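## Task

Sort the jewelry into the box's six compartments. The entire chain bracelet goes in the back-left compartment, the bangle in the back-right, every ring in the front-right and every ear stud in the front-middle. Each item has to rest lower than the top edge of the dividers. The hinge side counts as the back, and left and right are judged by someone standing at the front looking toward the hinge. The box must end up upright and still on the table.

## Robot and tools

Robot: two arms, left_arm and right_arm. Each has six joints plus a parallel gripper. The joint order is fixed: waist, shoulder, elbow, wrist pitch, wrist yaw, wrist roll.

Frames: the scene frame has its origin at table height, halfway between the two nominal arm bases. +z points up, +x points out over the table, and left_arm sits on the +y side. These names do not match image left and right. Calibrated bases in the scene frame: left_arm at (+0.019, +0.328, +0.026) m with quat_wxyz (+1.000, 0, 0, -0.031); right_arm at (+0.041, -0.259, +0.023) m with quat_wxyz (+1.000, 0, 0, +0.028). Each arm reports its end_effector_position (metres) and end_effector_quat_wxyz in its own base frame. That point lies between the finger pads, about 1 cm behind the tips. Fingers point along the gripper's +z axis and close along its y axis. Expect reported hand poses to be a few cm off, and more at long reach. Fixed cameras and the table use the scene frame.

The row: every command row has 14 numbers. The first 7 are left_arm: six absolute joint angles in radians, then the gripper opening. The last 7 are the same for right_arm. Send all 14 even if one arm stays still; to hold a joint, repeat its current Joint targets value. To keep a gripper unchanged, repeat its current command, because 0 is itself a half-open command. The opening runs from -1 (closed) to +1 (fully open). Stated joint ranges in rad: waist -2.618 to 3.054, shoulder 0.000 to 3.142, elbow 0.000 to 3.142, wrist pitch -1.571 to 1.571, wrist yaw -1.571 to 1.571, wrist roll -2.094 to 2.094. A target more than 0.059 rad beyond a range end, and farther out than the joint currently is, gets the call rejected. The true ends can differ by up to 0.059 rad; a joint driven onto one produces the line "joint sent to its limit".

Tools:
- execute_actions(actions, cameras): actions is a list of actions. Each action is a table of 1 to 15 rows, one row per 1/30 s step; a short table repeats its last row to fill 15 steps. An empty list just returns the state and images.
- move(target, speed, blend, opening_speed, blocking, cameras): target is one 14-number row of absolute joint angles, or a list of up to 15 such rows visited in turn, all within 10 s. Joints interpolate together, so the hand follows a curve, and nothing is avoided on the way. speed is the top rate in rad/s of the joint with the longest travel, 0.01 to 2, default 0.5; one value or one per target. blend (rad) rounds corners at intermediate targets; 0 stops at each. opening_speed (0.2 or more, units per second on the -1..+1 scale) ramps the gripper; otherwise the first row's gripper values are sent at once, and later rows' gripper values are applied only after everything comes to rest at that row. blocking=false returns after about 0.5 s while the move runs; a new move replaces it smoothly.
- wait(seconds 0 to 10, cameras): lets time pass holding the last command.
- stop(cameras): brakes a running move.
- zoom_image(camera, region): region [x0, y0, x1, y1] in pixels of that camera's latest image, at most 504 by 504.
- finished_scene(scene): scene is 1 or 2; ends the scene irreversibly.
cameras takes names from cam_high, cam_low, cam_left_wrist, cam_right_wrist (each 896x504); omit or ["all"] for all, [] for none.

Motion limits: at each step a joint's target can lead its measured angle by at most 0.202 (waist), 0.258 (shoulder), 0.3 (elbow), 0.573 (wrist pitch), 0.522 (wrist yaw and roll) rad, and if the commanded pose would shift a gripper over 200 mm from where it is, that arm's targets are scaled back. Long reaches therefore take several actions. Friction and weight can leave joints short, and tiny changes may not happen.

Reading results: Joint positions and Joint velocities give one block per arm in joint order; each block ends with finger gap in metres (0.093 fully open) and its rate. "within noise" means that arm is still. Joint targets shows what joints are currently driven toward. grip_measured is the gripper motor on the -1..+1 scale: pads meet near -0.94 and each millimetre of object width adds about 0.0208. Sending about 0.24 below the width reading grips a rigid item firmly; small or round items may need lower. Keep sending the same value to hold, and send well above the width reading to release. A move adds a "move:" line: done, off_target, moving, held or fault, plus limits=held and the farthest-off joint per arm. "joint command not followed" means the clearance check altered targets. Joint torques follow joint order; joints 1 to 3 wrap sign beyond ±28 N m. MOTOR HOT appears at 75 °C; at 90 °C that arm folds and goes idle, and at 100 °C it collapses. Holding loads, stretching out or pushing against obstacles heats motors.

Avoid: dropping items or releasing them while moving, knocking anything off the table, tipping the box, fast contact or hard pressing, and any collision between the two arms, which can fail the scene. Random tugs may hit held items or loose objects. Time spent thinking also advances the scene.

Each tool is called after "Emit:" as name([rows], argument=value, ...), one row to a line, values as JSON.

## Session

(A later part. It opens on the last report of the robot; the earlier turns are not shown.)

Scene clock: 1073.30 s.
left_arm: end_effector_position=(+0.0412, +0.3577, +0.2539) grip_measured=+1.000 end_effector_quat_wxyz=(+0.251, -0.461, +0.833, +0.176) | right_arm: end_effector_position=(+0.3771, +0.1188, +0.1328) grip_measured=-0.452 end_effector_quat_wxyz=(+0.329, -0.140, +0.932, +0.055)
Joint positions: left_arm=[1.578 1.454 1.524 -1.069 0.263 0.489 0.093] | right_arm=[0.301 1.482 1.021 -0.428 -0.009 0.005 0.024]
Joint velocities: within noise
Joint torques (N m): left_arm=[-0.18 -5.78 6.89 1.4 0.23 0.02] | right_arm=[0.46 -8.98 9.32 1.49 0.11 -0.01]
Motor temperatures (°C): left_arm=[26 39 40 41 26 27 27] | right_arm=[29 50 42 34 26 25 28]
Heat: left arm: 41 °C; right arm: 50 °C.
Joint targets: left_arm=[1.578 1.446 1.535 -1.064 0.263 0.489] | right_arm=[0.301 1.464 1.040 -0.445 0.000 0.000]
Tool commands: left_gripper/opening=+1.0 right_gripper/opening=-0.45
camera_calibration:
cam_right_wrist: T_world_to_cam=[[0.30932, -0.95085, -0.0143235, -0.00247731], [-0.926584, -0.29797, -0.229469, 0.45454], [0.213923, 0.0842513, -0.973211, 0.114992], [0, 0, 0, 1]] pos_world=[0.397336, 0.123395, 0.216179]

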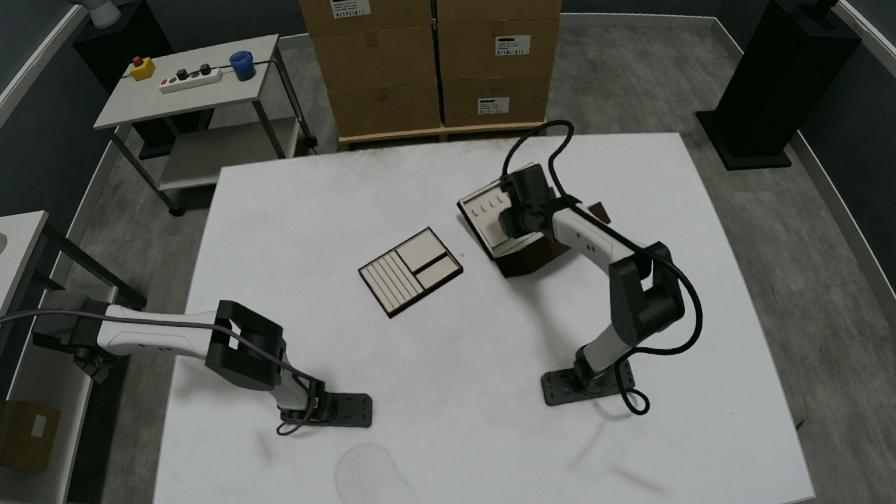

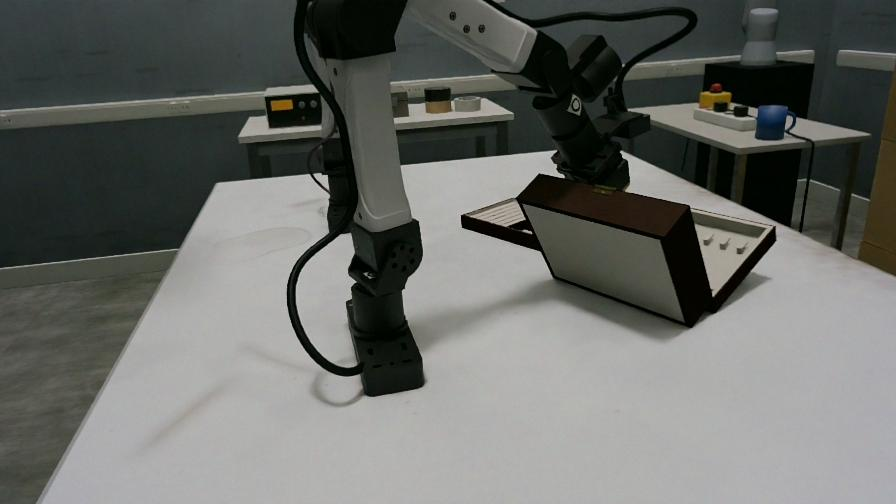

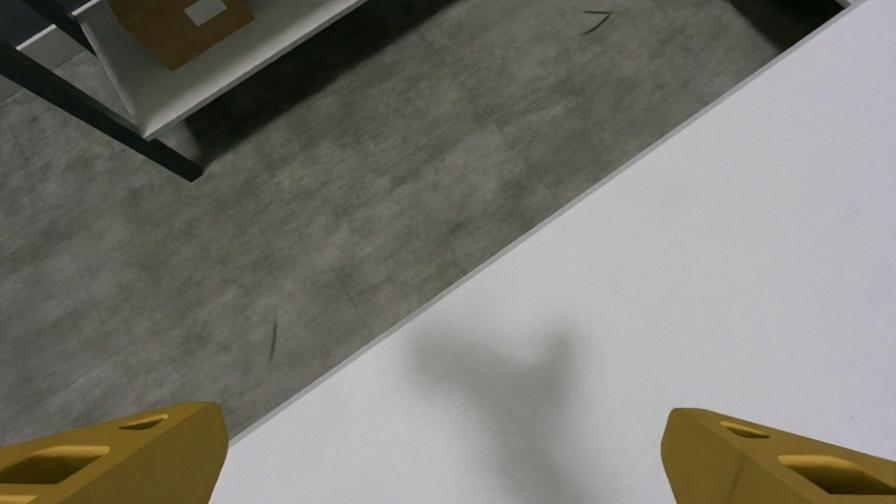

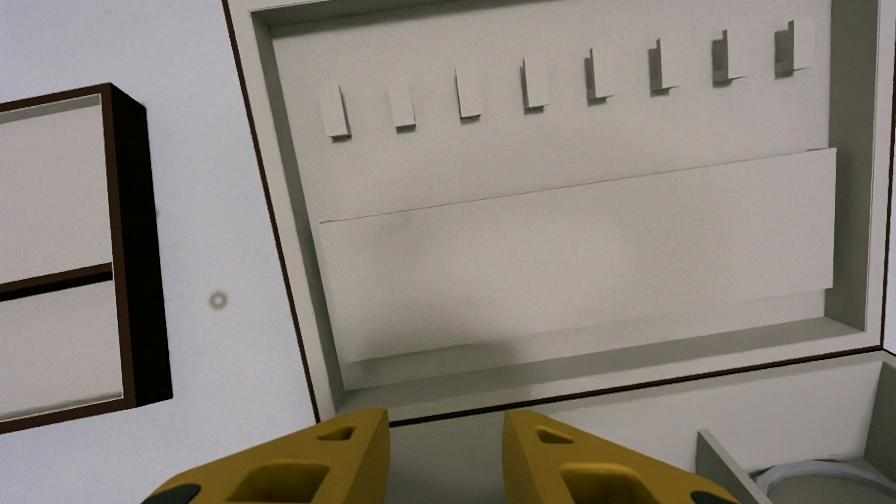

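Emit:
move(target=[1.578,1.446,1.535,-1.064,0.263,0.489,1,0.301,1.53,0.930,-0.27,0,0,-0.45], speed=0.1)

Emit:
zoom_image(camera="cam_low", region=[480, 110, 760, 350])

Scene clock: 1091.20 s.
left_arm: end_effector_position=(+0.0412, +0.3577, +0.2539) grip_measured=+1.000 end_effector_quat_wxyz=(+0.251, -0.461, +0.833, +0.176) | right_arm: end_effector_position=(+0.3824, +0.1205, +0.1083) grip_measured=-0.452 end_effector_quat_wxyz=(+0.340, -0.140, +0.928, +0.057)
Joint positions: left_arm=[1.578 1.454 1.524 -1.069 0.263 0.489 0.093] | right_arm=[0.301 1.518 0.938 -0.286 -0.009 0.005 0.024]
Joint velocities: within noise
Joint torques (N m): left_arm=[-0.18 -5.78 6.89 1.4 0.23 0.02] | right_arm=[0.46 -6.31 6.52 1.89 0.11 0]
Motor temperatures (°C): left_arm=[26 39 40 41 26 27 27] | right_arm=[29 50 43 34 26 25 28]
Heat: left arm: 41 °C; right arm: 50 °C.
Joint targets: left_arm=[1.578 1.446 1.535 -1.064 0.263 0.489] | right_arm=[0.301 1.530 0.930 -0.270 0.000 0.000]
move: done
camera_calibration:
cam_right_wrist: T_world_to_cam=[[0.309635, -0.950752, -0.0140132, -0.00306721], [-0.921234, -0.296307, -0.252053, 0.454576], [0.235487, 0.0909538, -0.967612, 0.0802423], [0, 0, 0, 1]] pos_world=[0.400825, 0.12448, 0.192178]

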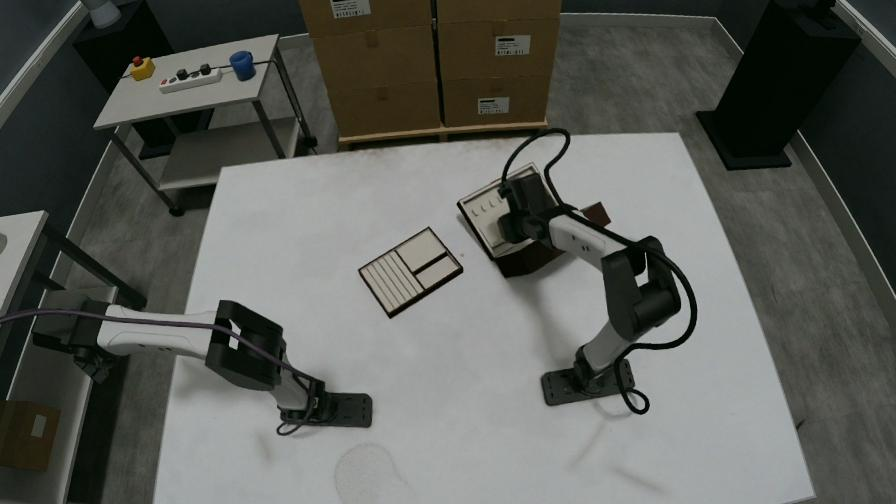

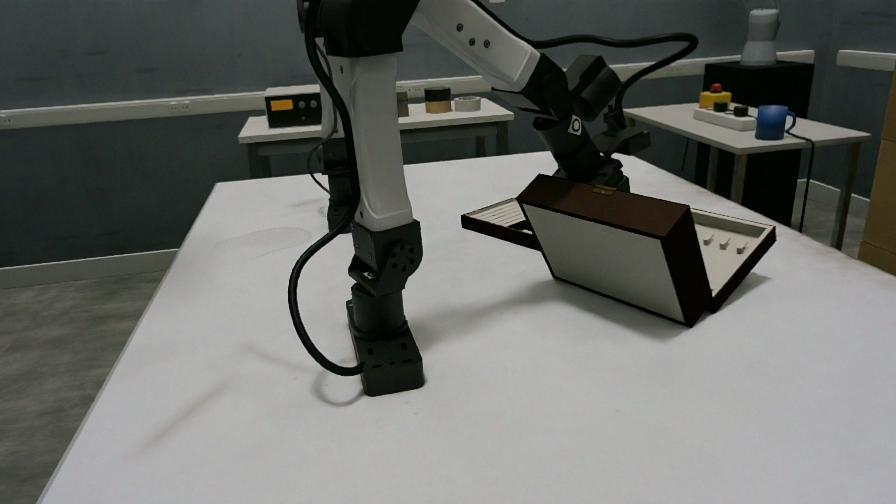

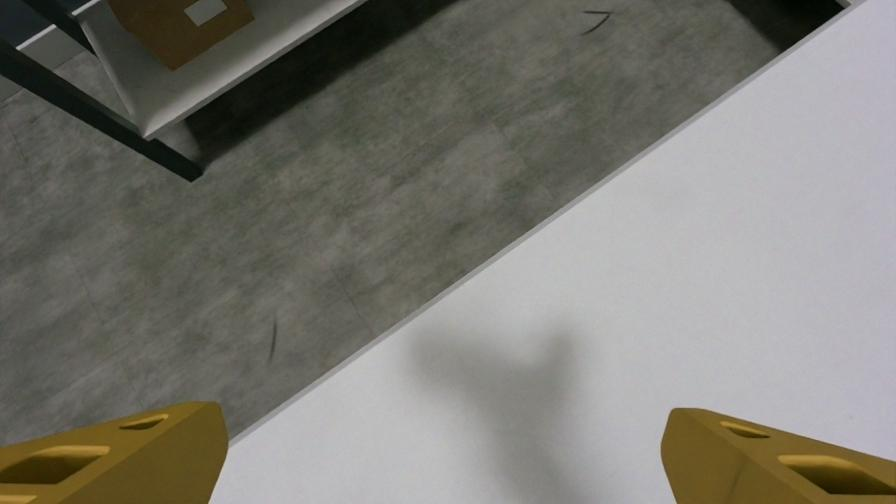

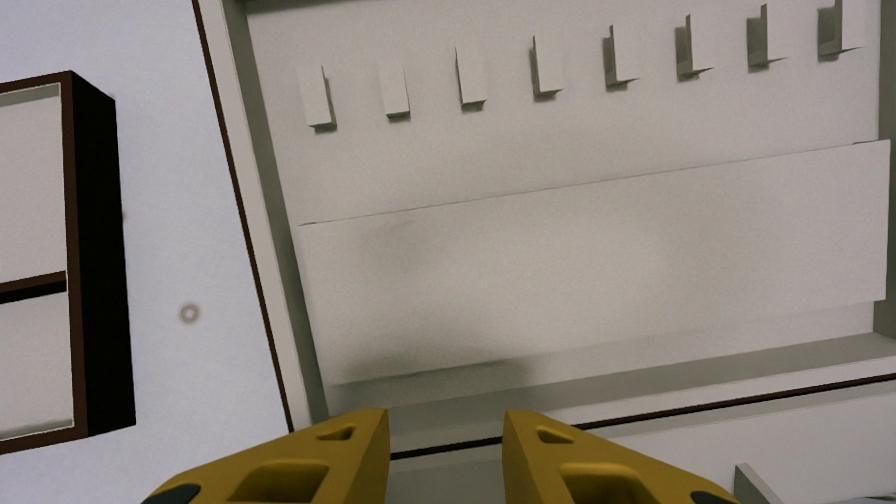

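Scaled by 1.800 from the camera's 896x504 image, which has a finer 1280x720 frame.

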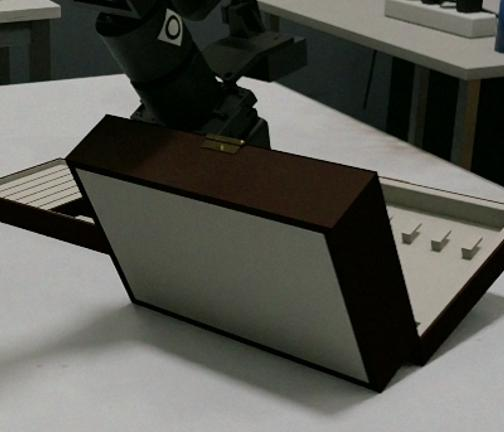

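Emit:
move(target=[1.578,1.446,1.535,-1.064,0.263,0.489,1,0.301,1.63,1.69,-1.100,0,0,-0.45], speed=0.3)

Emit:
zoom_image(camera="cam_low", region=[480, 110, 800, 350])

Emit:
zoom_image(camera="cam_high", region=[430, 130, 650, 310])

Scene clock: 1189.67 s.
left_arm: end_effector_position=(+0.0412, +0.3577, +0.2539) grip_measured=+1.000 end_effector_quat_wxyz=(+0.251, -0.461, +0.833, +0.176) | right_arm: end_effector_position=(+0.3798, +0.1197, +0.2428) grip_measured=-0.452 end_effector_quat_wxyz=(+0.264, -0.143, +0.953, +0.045)
Joint positions: left_arm=[1.578 1.454 1.524 -1.069 0.263 0.489 0.093] | right_arm=[0.301 1.615 1.669 -1.082 -0.009 0.005 0.024]
Joint velocities: within noise
Joint torques (N m): left_arm=[-0.18 -5.78 6.9 1.4 0.23 0.03] | right_arm=[0.44 -6.84 9.18 1.26 0.11 -0.01]
Motor temperatures (°C): left_arm=[26 39 40 41 26 27 27] | right_arm=[29 44 44 38 26 25 27]
Heat: left arm: 41 °C; right arm: 44 °C.
Joint targets: left_arm=[1.578 1.446 1.535 -1.064 0.263 0.489] | right_arm=[0.301 1.630 1.690 -1.100 0.000 0.000]
move: done
camera_calibration:
cam_right_wrist: T_world_to_cam=[[0.307312, -0.951474, -0.016004, 0.000305694], [-0.947934, -0.304606, -0.0929285, 0.458344], [0.0835442, 0.0437288, -0.995544, 0.281169], [0, 0, 0, 1]] pos_world=[0.410896, 0.12761, 0.322514]

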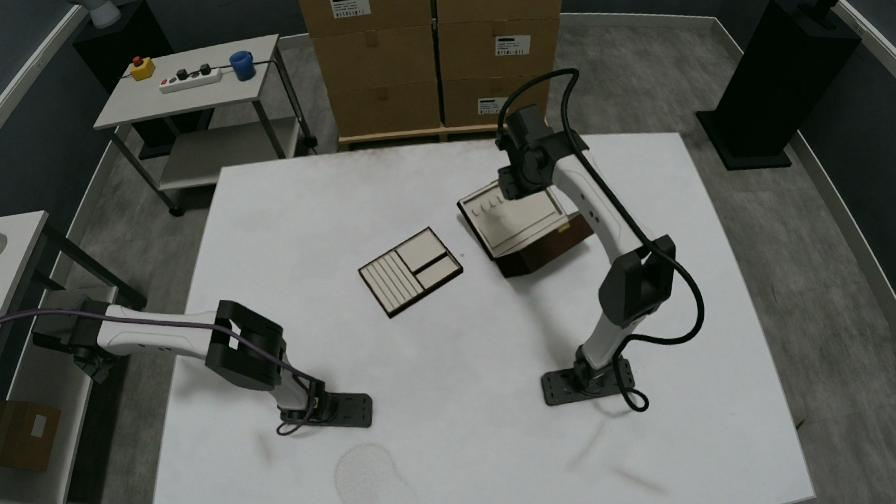

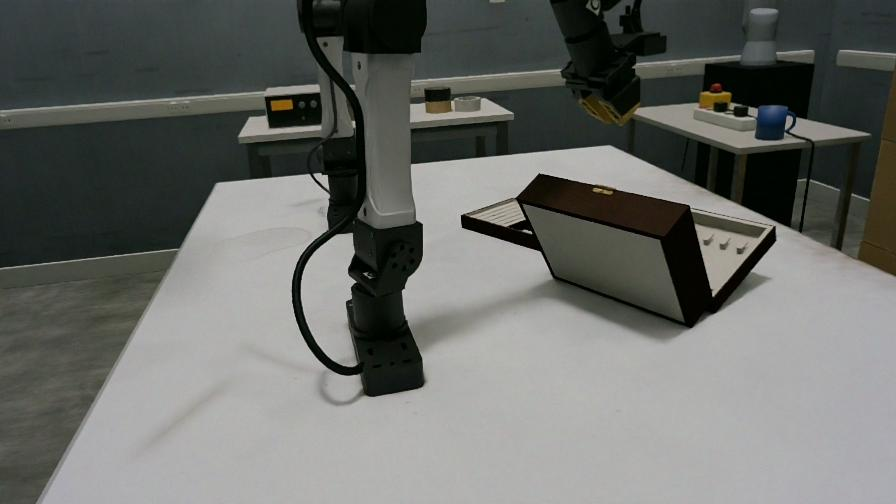

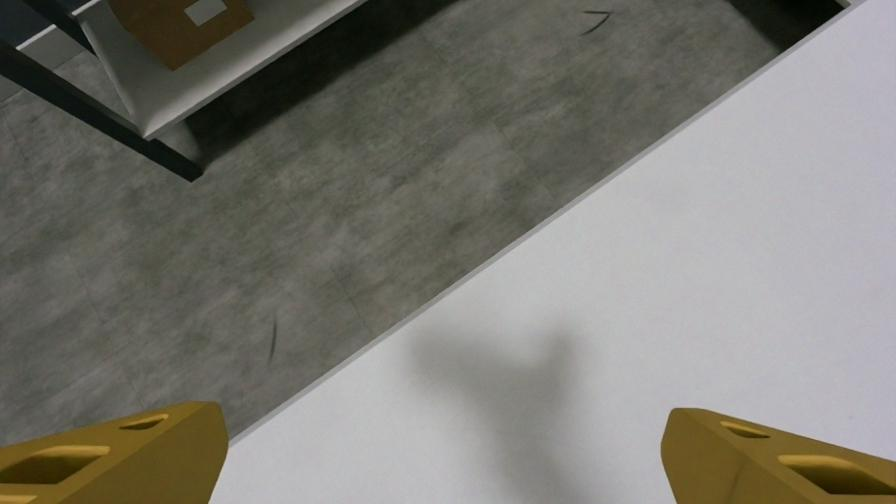

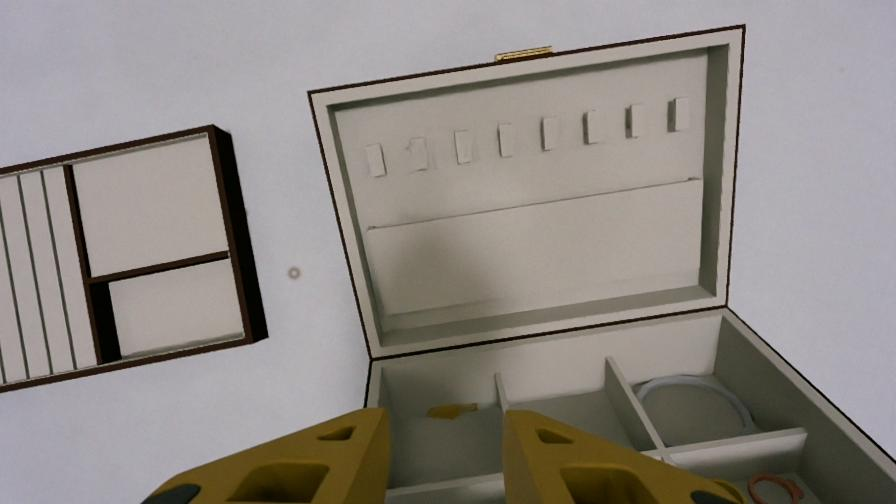

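Scaled by 1.575 from the camera's 896x504 image, which has a finer 1280x720 frame.

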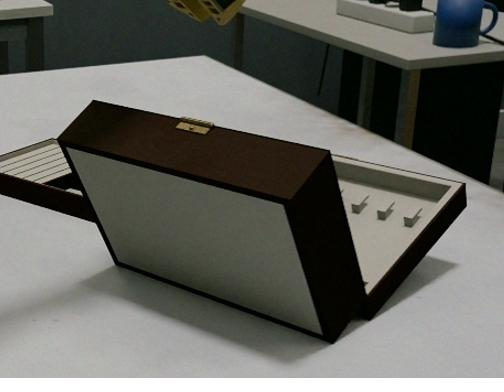

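Scaled by 2.291 from the camera's 896x504 image, which has a finer 1280x720 frame.

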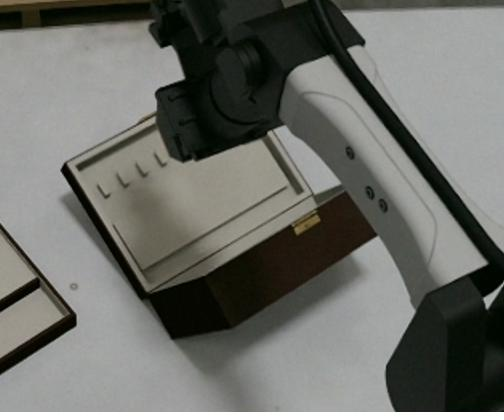

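Emit:
move(target=[1.578,1.446,1.535,-1.064,0.263,0.489,1,0.428,1.562,1.530,-1.175,0,-0.024,0], speed=0.3)

Emit:
zoom_image(camera="cam_low", region=[480, 110, 800, 350])

Scene clock: 1218.60 s.
left_arm: end_effector_position=(+0.0412, +0.3577, +0.2539) grip_measured=+1.000 end_effector_quat_wxyz=(+0.251, -0.461, +0.833, +0.176) | right_arm: end_effector_position=(+0.3259, +0.1489, +0.1987) grip_measured=-0.002 end_effector_quat_wxyz=(+0.176, -0.214, +0.960, +0.040)
Joint positions: left_arm=[1.578 1.454 1.524 -1.069 0.263 0.489 0.093] | right_arm=[0.426 1.587 1.538 -1.158 -0.006 -0.011 0.045]
Joint velocities: within noise
Joint torques (N m): left_arm=[-0.18 -5.78 6.89 1.4 0.22 0.03] | right_arm=[0.66 -10.22 6.27 0.93 0.08 -0.07]
Motor temperatures (°C): left_arm=[26 39 40 41 26 27 27] | right_arm=[29 46 45 36 26 25 27]
Heat: left arm: 41 °C; right arm: 46 °C.
Joint targets: left_arm=[1.578 1.446 1.535 -1.064 0.263 0.489] | right_arm=[0.428 1.562 1.530 -1.175 0.000 -0.024]
move: done
camera_calibration:
cam_right_wrist: T_world_to_cam=[[0.433578, -0.901068, -0.00925041, -0.00594484], [-0.897444, -0.432715, 0.0857457, 0.379148], [-0.0812655, -0.0288757, -0.996274, 0.305207], [0, 0, 0, 1]] pos_world=[0.367645, 0.167519, 0.271505]

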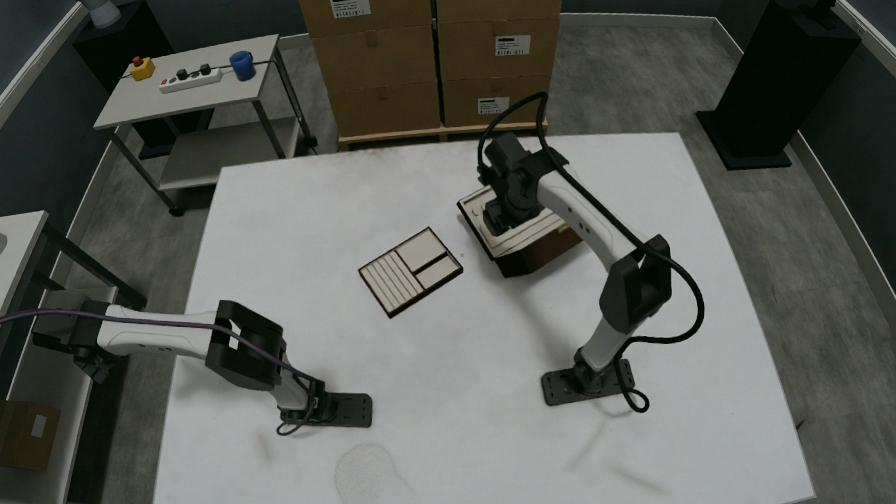

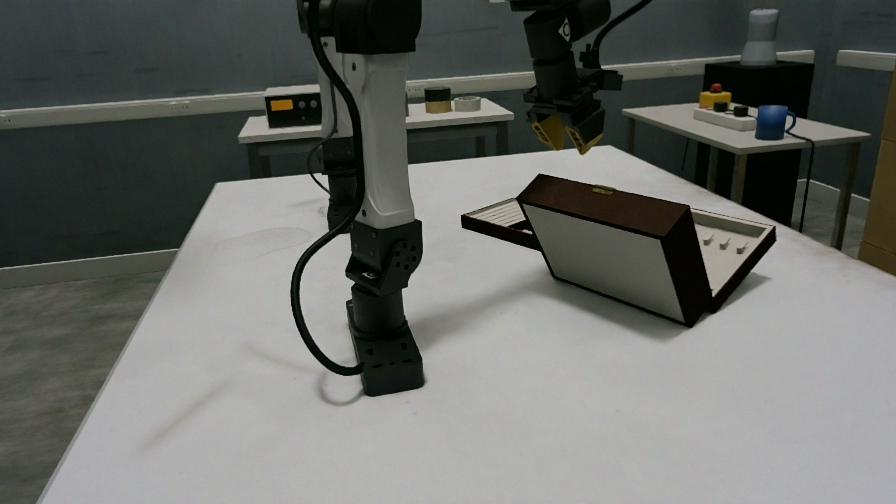

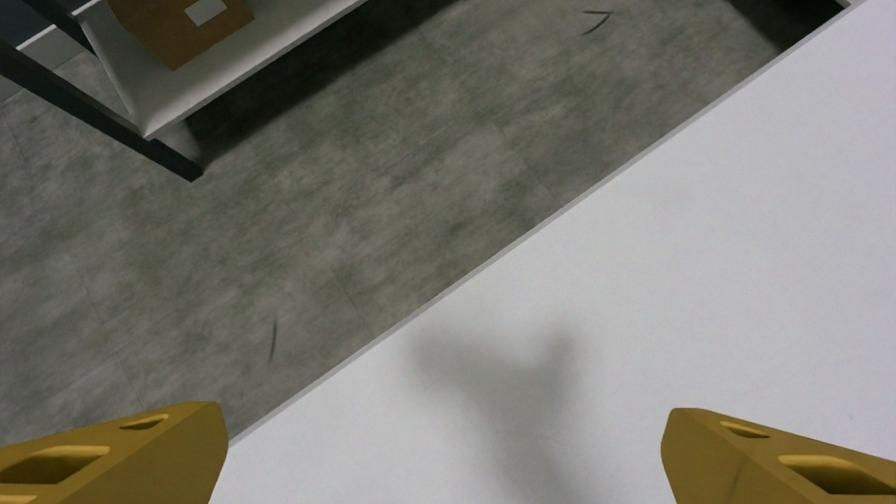

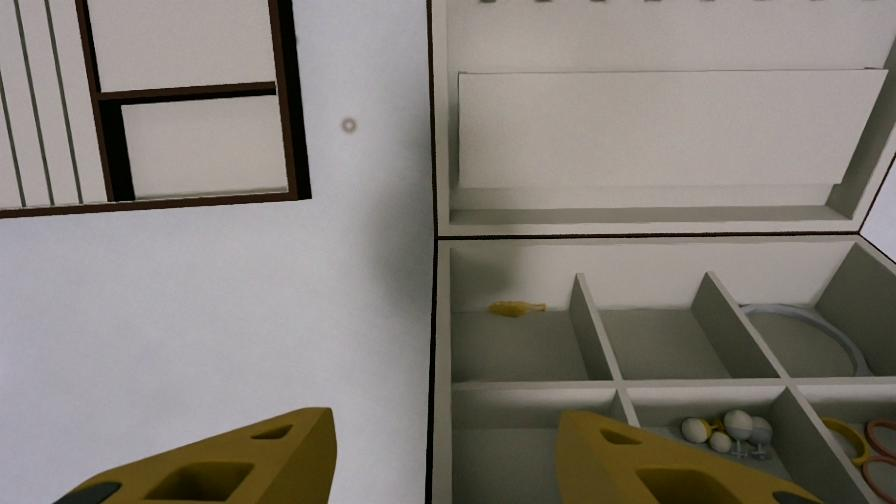

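Scaled by 1.575 from the camera's 896x504 image, which has a finer 1280x720 frame.

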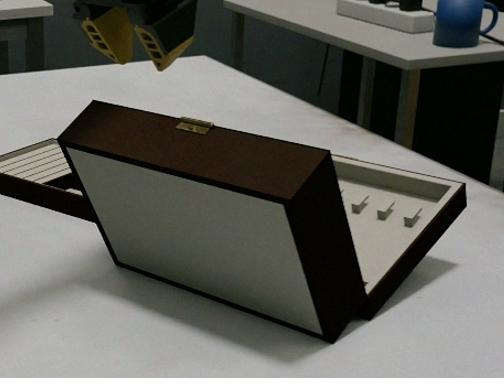

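Emit:
move(target=[1.578,1.446,1.535,-1.064,0.263,0.489,1,0.428,1.552,1.245,-0.915,0,-0.024,0], speed=0.25)

Emit:
zoom_image(camera="cam_high", region=[440, 150, 620, 300])

Emit:
zoom_image(camera="cam_low", region=[480, 110, 800, 350])

Scene clock: 1261.43 s.
left_arm: end_effector_position=(+0.0412, +0.3577, +0.2539) grip_measured=+1.000 end_effector_quat_wxyz=(+0.251, -0.461, +0.833, +0.176) | right_arm: end_effector_position=(+0.3169, +0.1449, +0.1256) grip_measured=-0.002 end_effector_quat_wxyz=(+0.153, -0.215, +0.964, +0.035)
Joint positions: left_arm=[1.578 1.454 1.524 -1.069 0.263 0.489 0.093] | right_arm=[0.426 1.579 1.254 -0.931 -0.006 -0.013 0.045]
Joint velocities: within noise
Joint torques (N m): left_arm=[-0.18 -5.79 6.89 1.4 0.23 0.03] | right_arm=[0.68 -10.26 6.22 1.16 0.08 -0.07]
Motor temperatures (°C): left_arm=[26 39 40 41 26 27 27] | right_arm=[29 52 44 35 26 25 27]
Heat: left arm: 41 °C; right arm: 52 °C.
Joint targets: left_arm=[1.578 1.446 1.535 -1.064 0.263 0.489] | right_arm=[0.428 1.552 1.245 -0.915 0.000 -0.024]
move: done
camera_calibration:
cam_right_wrist: T_world_to_cam=[[0.434121, -0.900799, -0.0100054, -0.00651164], [-0.892056, -0.431403, 0.134639, 0.367516], [-0.125599, -0.0495241, -0.990844, 0.247888], [0, 0, 0, 1]] pos_world=[0.361806, 0.164958, 0.196072]

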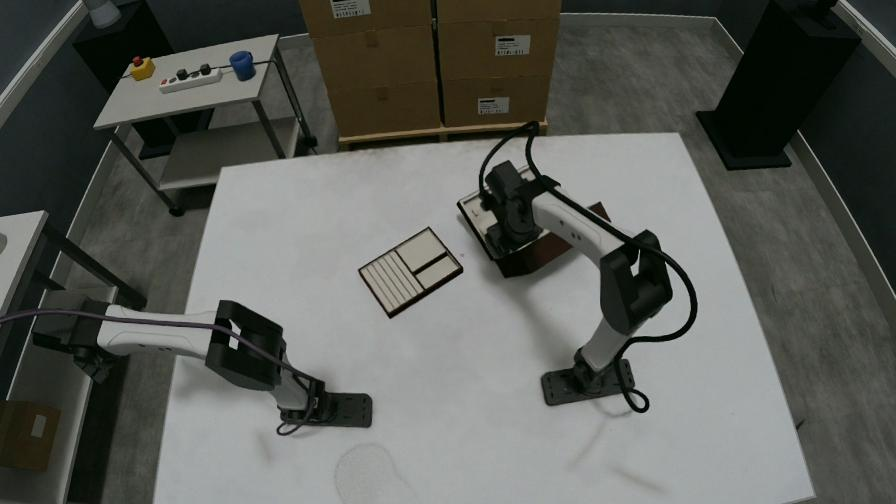

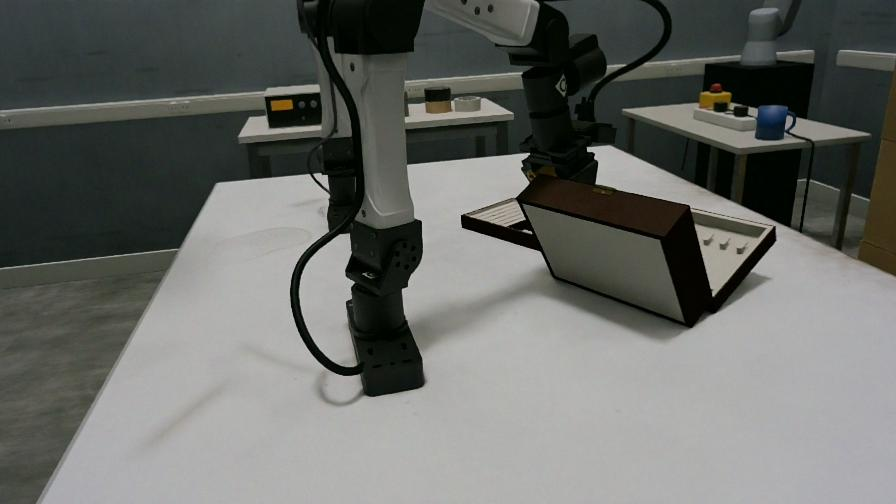

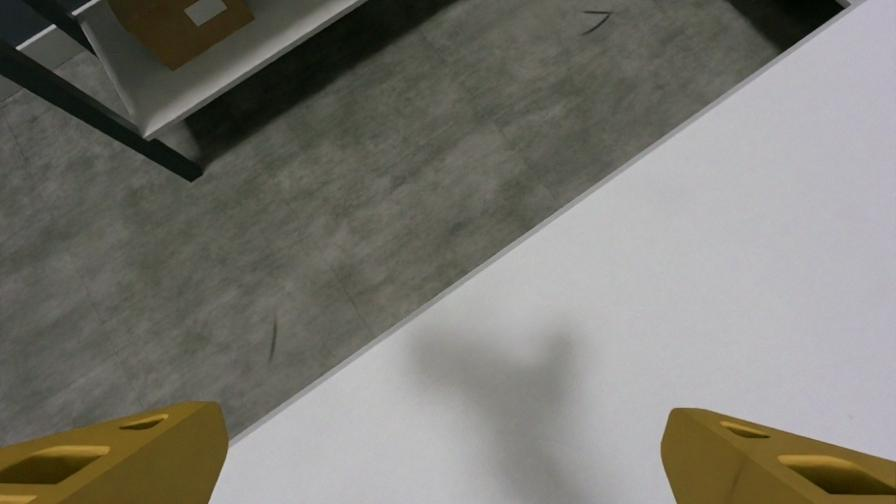

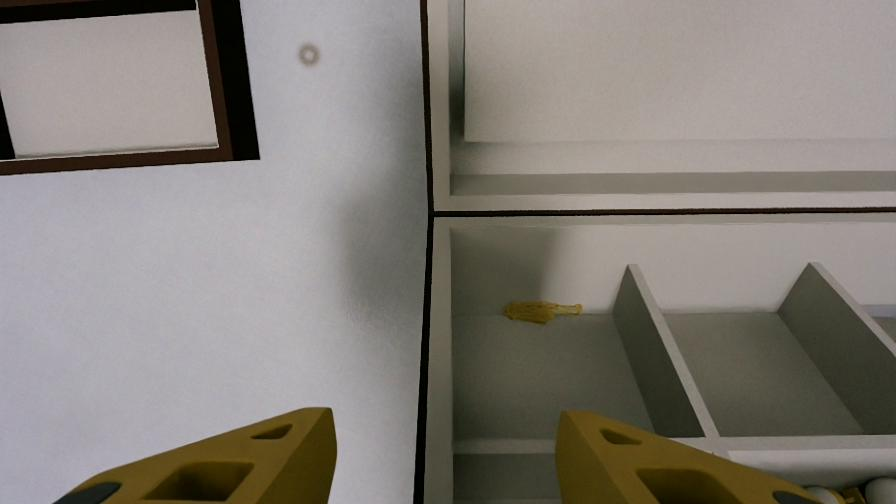

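Scaled by 2.800 from the camera's 896x504 image, which has a finer 1280x720 frame.

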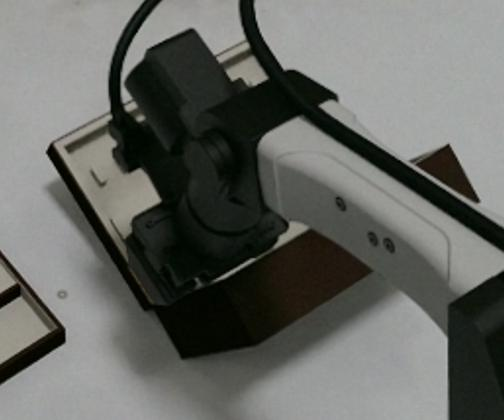

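Scaled by 1.575 from the camera's 896x504 image, which has a finer 1280x720 frame.

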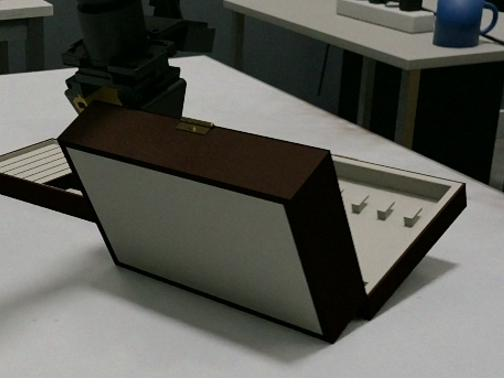

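Emit:
move([
  [1.578,1.446,1.535,-1.064,0.263,0.489,1,0.434,1.87,1.655,-1.34,0,-0.02,0],
  [1.578,1.446,1.535,-1.064,0.263,0.489,1,0.434,1.76,1.48,-1.27,0,-0.02,0],
], speed=0.2, cameras=["cam_right_wrist","cam_low"])

Emit:
zoom_image(camera="cam_low", region=[480, 110, 800, 350])

Scene clock: 1299.27 s.
left_arm: end_effector_position=(+0.0412, +0.3577, +0.2539) grip_measured=+1.000 end_effector_quat_wxyz=(+0.251, -0.461, +0.833, +0.176) | right_arm: end_effector_position=(+0.2993, +0.1379, +0.1155) grip_measured=-0.002 end_effector_quat_wxyz=(+0.002, -0.219, +0.976, +0.003)
Joint positions: left_arm=[1.578 1.454 1.524 -1.069 0.263 0.489 0.093] | right_arm=[0.429 1.787 1.493 -1.272 -0.005 -0.013 0.045]
Joint velocities: within noise
Joint torques (N m): left_arm=[-0.18 -5.78 6.89 1.4 0.23 0.03] | right_arm=[0.91 -11.71 5.26 0.4 0.07 -0.01]
Motor temperatures (°C): left_arm=[26 39 40 41 26 27 27] | right_arm=[29 51 43 34 26 25 27]
Heat: left arm: 41 °C; right arm: 51 °C.
Joint targets: left_arm=[1.578 1.446 1.535 -1.064 0.263 0.489] | right_arm=[0.434 1.760 1.480 -1.270 0.000 -0.020]
move: done
camera_calibration:
cam_right_wrist: T_world_to_cam=[[0.434116, -0.900723, -0.0155085, -0.00460727], [-0.810285, -0.397935, 0.430215, 0.287004], [-0.393677, -0.174197, -0.902593, 0.32254], [0, 0, 0, 1]] pos_world=[0.361532, 0.166245, 0.167578]
Images, in order (width x height): cam_low 896x504, cam_right_wrist 896x504.

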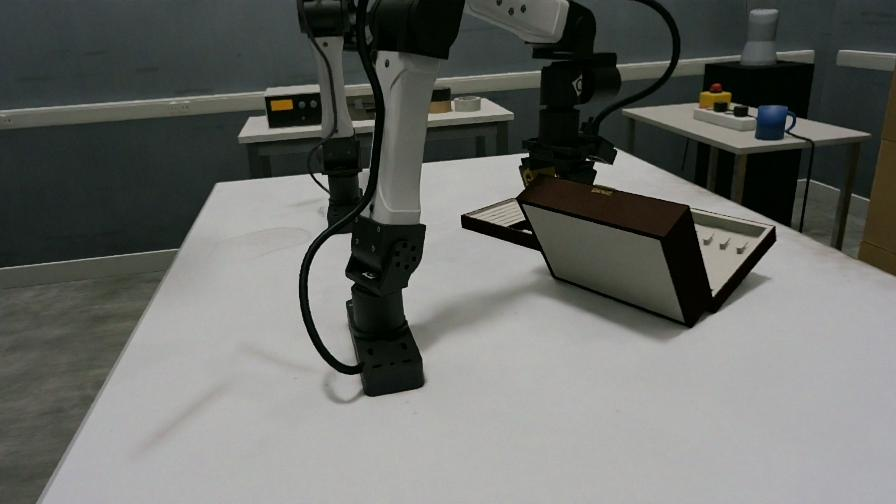

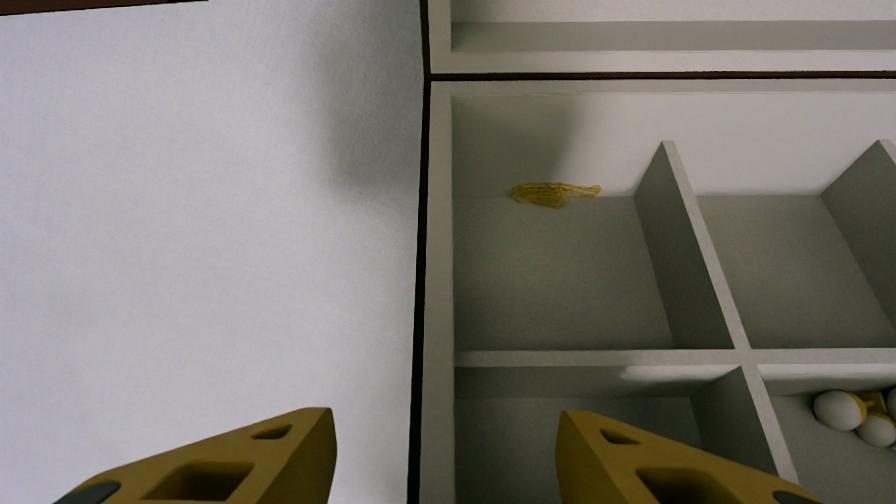

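Scaled by 1.575 from the camera's 896x504 image, which has a finer 1280x720 frame.

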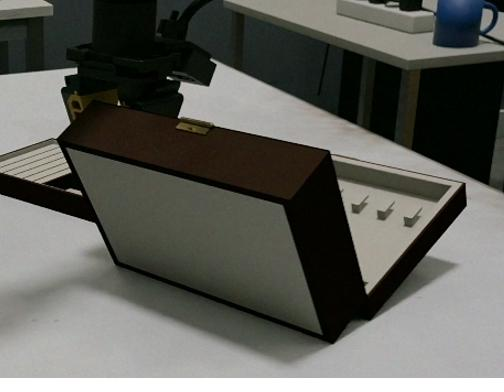

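Emit:
move(target=[1.578,1.446,1.535,-1.064,0.263,0.489,1,0.434,1.68,1.353,-1.225,0,-0.02,0], speed=0.1, cameras=["cam_right_wrist","cam_low"])

Emit:
zoom_image(camera="cam_low", region=[480, 110, 800, 350])

Scene clock: 1319.60 s.
left_arm: end_effector_position=(+0.0412, +0.3577, +0.2539) grip_measured=+1.000 end_effector_quat_wxyz=(+0.251, -0.461, +0.833, +0.176) | right_arm: end_effector_position=(+0.2821, +0.1291, +0.1097) grip_measured=-0.002 end_effector_quat_wxyz=(+0.010, -0.221, +0.975, +0.002)
Joint positions: left_arm=[1.578 1.454 1.524 -1.069 0.263 0.489 0.093] | right_arm=[0.429 1.701 1.369 -1.219 0 -0.016 0.045]
Joint velocities: within noise
Joint torques (N m): left_arm=[-0.2 -5.78 6.89 1.4 0.23 0.03] | right_arm=[0.91 -10.47 4.96 0.29 0.02 0.01]
Motor temperatures (°C): left_arm=[26 39 40 41 26 27 27] | right_arm=[29 53 42 33 26 25 27]
Heat: left arm: 41 °C; right arm: 53 °C.
Joint targets: left_arm=[1.578 1.446 1.535 -1.064 0.263 0.489] | right_arm=[0.434 1.680 1.353 -1.225 0.000 -0.020]
move: done
camera_calibration:
cam_right_wrist: T_world_to_cam=[[0.436317, -0.899739, -0.00982649, -0.00658155], [-0.816076, -0.400299, 0.41687, 0.275436], [-0.379008, -0.173868, -0.908913, 0.305537], [0, 0, 0, 1]] pos_world=[0.343449, 0.157458, 0.162821]
Images, in order (width x height): cam_low 896x504, cam_right_wrist 896x504.

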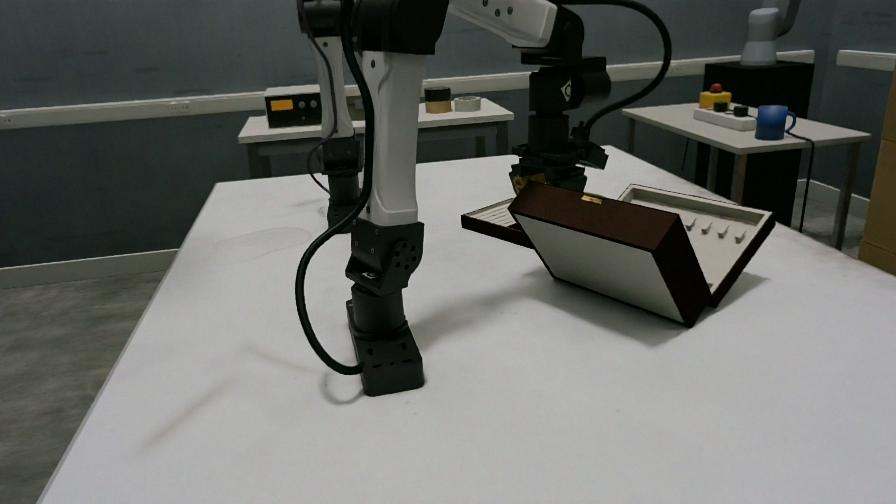

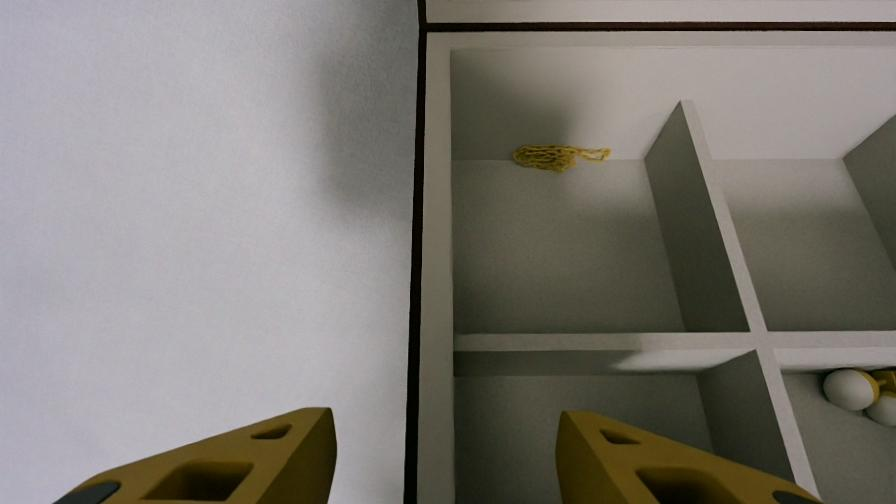

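Scaled by 1.575 from the camera's 896x504 image, which has a finer 1280x720 frame.

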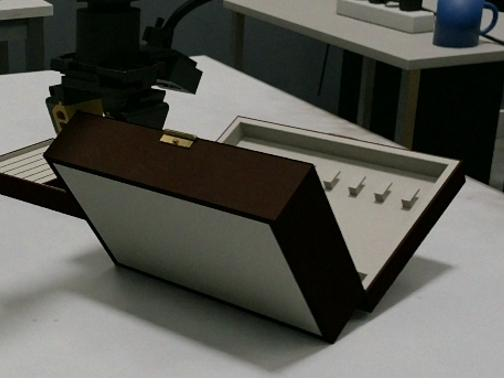

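Emit:
move(target=[1.578,1.446,1.535,-1.064,0.263,0.489,1,0.434,1.68,1.353,-1.225,0,-0.02,-1], opening_speed=0.5, cameras=["cam_right_wrist","cam_low"])

Emit:
zoom_image(camera="cam_low", region=[480, 110, 800, 350])

Scene clock: 1329.10 s.
left_arm: end_effector_position=(+0.0412, +0.3577, +0.2539) grip_measured=+1.000 end_effector_quat_wxyz=(+0.251, -0.461, +0.833, +0.176) | right_arm: end_effector_position=(+0.2846, +0.1325, +0.1097) grip_measured=-0.907 end_effector_quat_wxyz=(+0.017, -0.225, +0.974, +0.007)
Joint positions: left_arm=[1.578 1.454 1.524 -1.069 0.263 0.489 0.093] | right_arm=[0.432 1.701 1.368 -1.203 -0.007 -0.022 0.002]
Joint velocities: within noise
Joint torques (N m): left_arm=[-0.18 -5.78 6.89 1.4 0.23 0.03] | right_arm=[0.62 -10.4 5.05 0.2 0.09 0.08]
Motor temperatures (°C): left_arm=[26 39 40 41 26 27 27] | right_arm=[29 55 42 33 26 25 27]
Heat: left arm: 41 °C; right arm: 55 °C.
Joint targets: left_arm=[1.578 1.446 1.535 -1.064 0.263 0.489] | right_arm=[0.434 1.680 1.353 -1.225 0.000 -0.020]
move: done
camera_calibration:
cam_right_wrist: T_world_to_cam=[[0.445534, -0.89512, -0.0160917, -0.00709713], [-0.816653, -0.413712, 0.402395, 0.282348], [-0.366849, -0.166139, -0.915325, 0.303313], [0, 0, 0, 1]] pos_world=[0.345012, 0.16085, 0.1639]
Images, in order (width x height): cam_low 896x504, cam_right_wrist 896x504.

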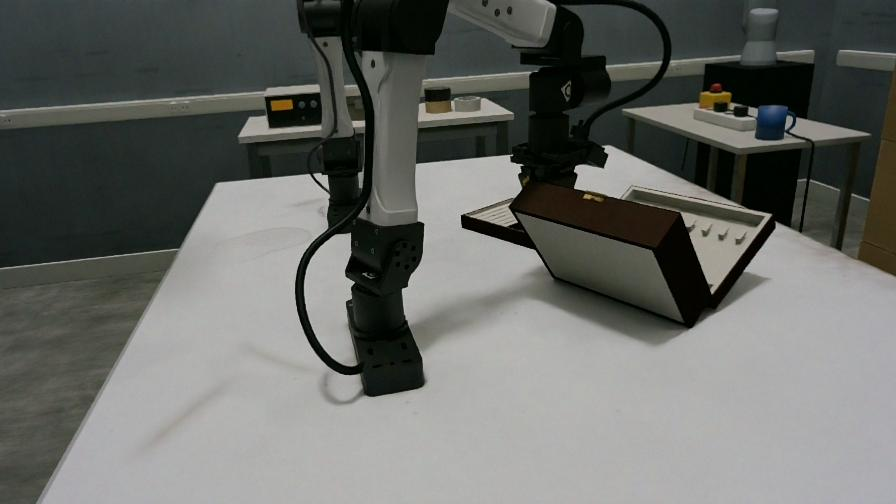

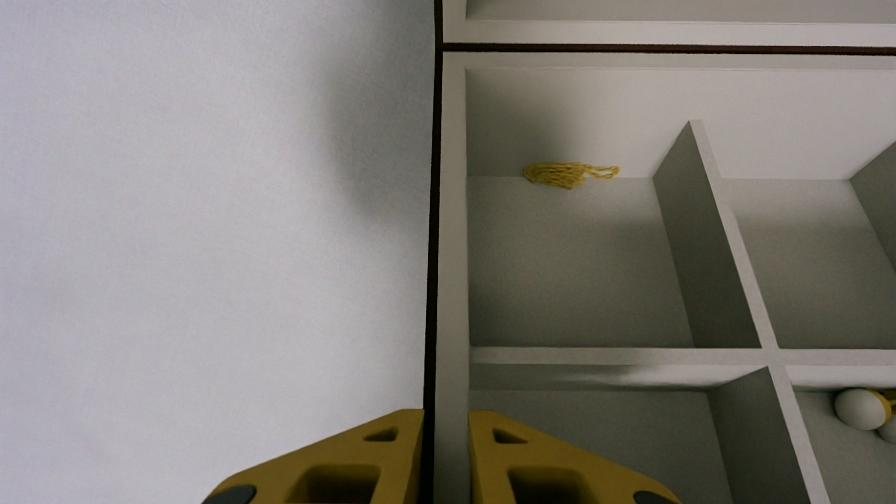

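Scaled by 1.575 from the camera's 896x504 image, which has a finer 1280x720 frame.

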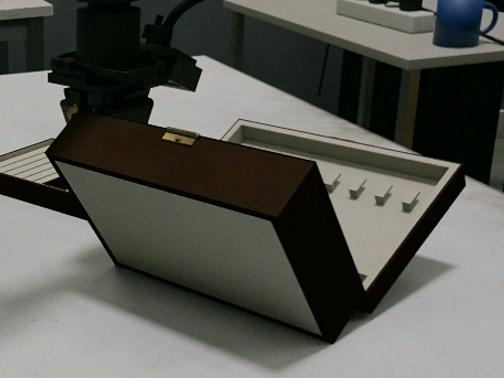

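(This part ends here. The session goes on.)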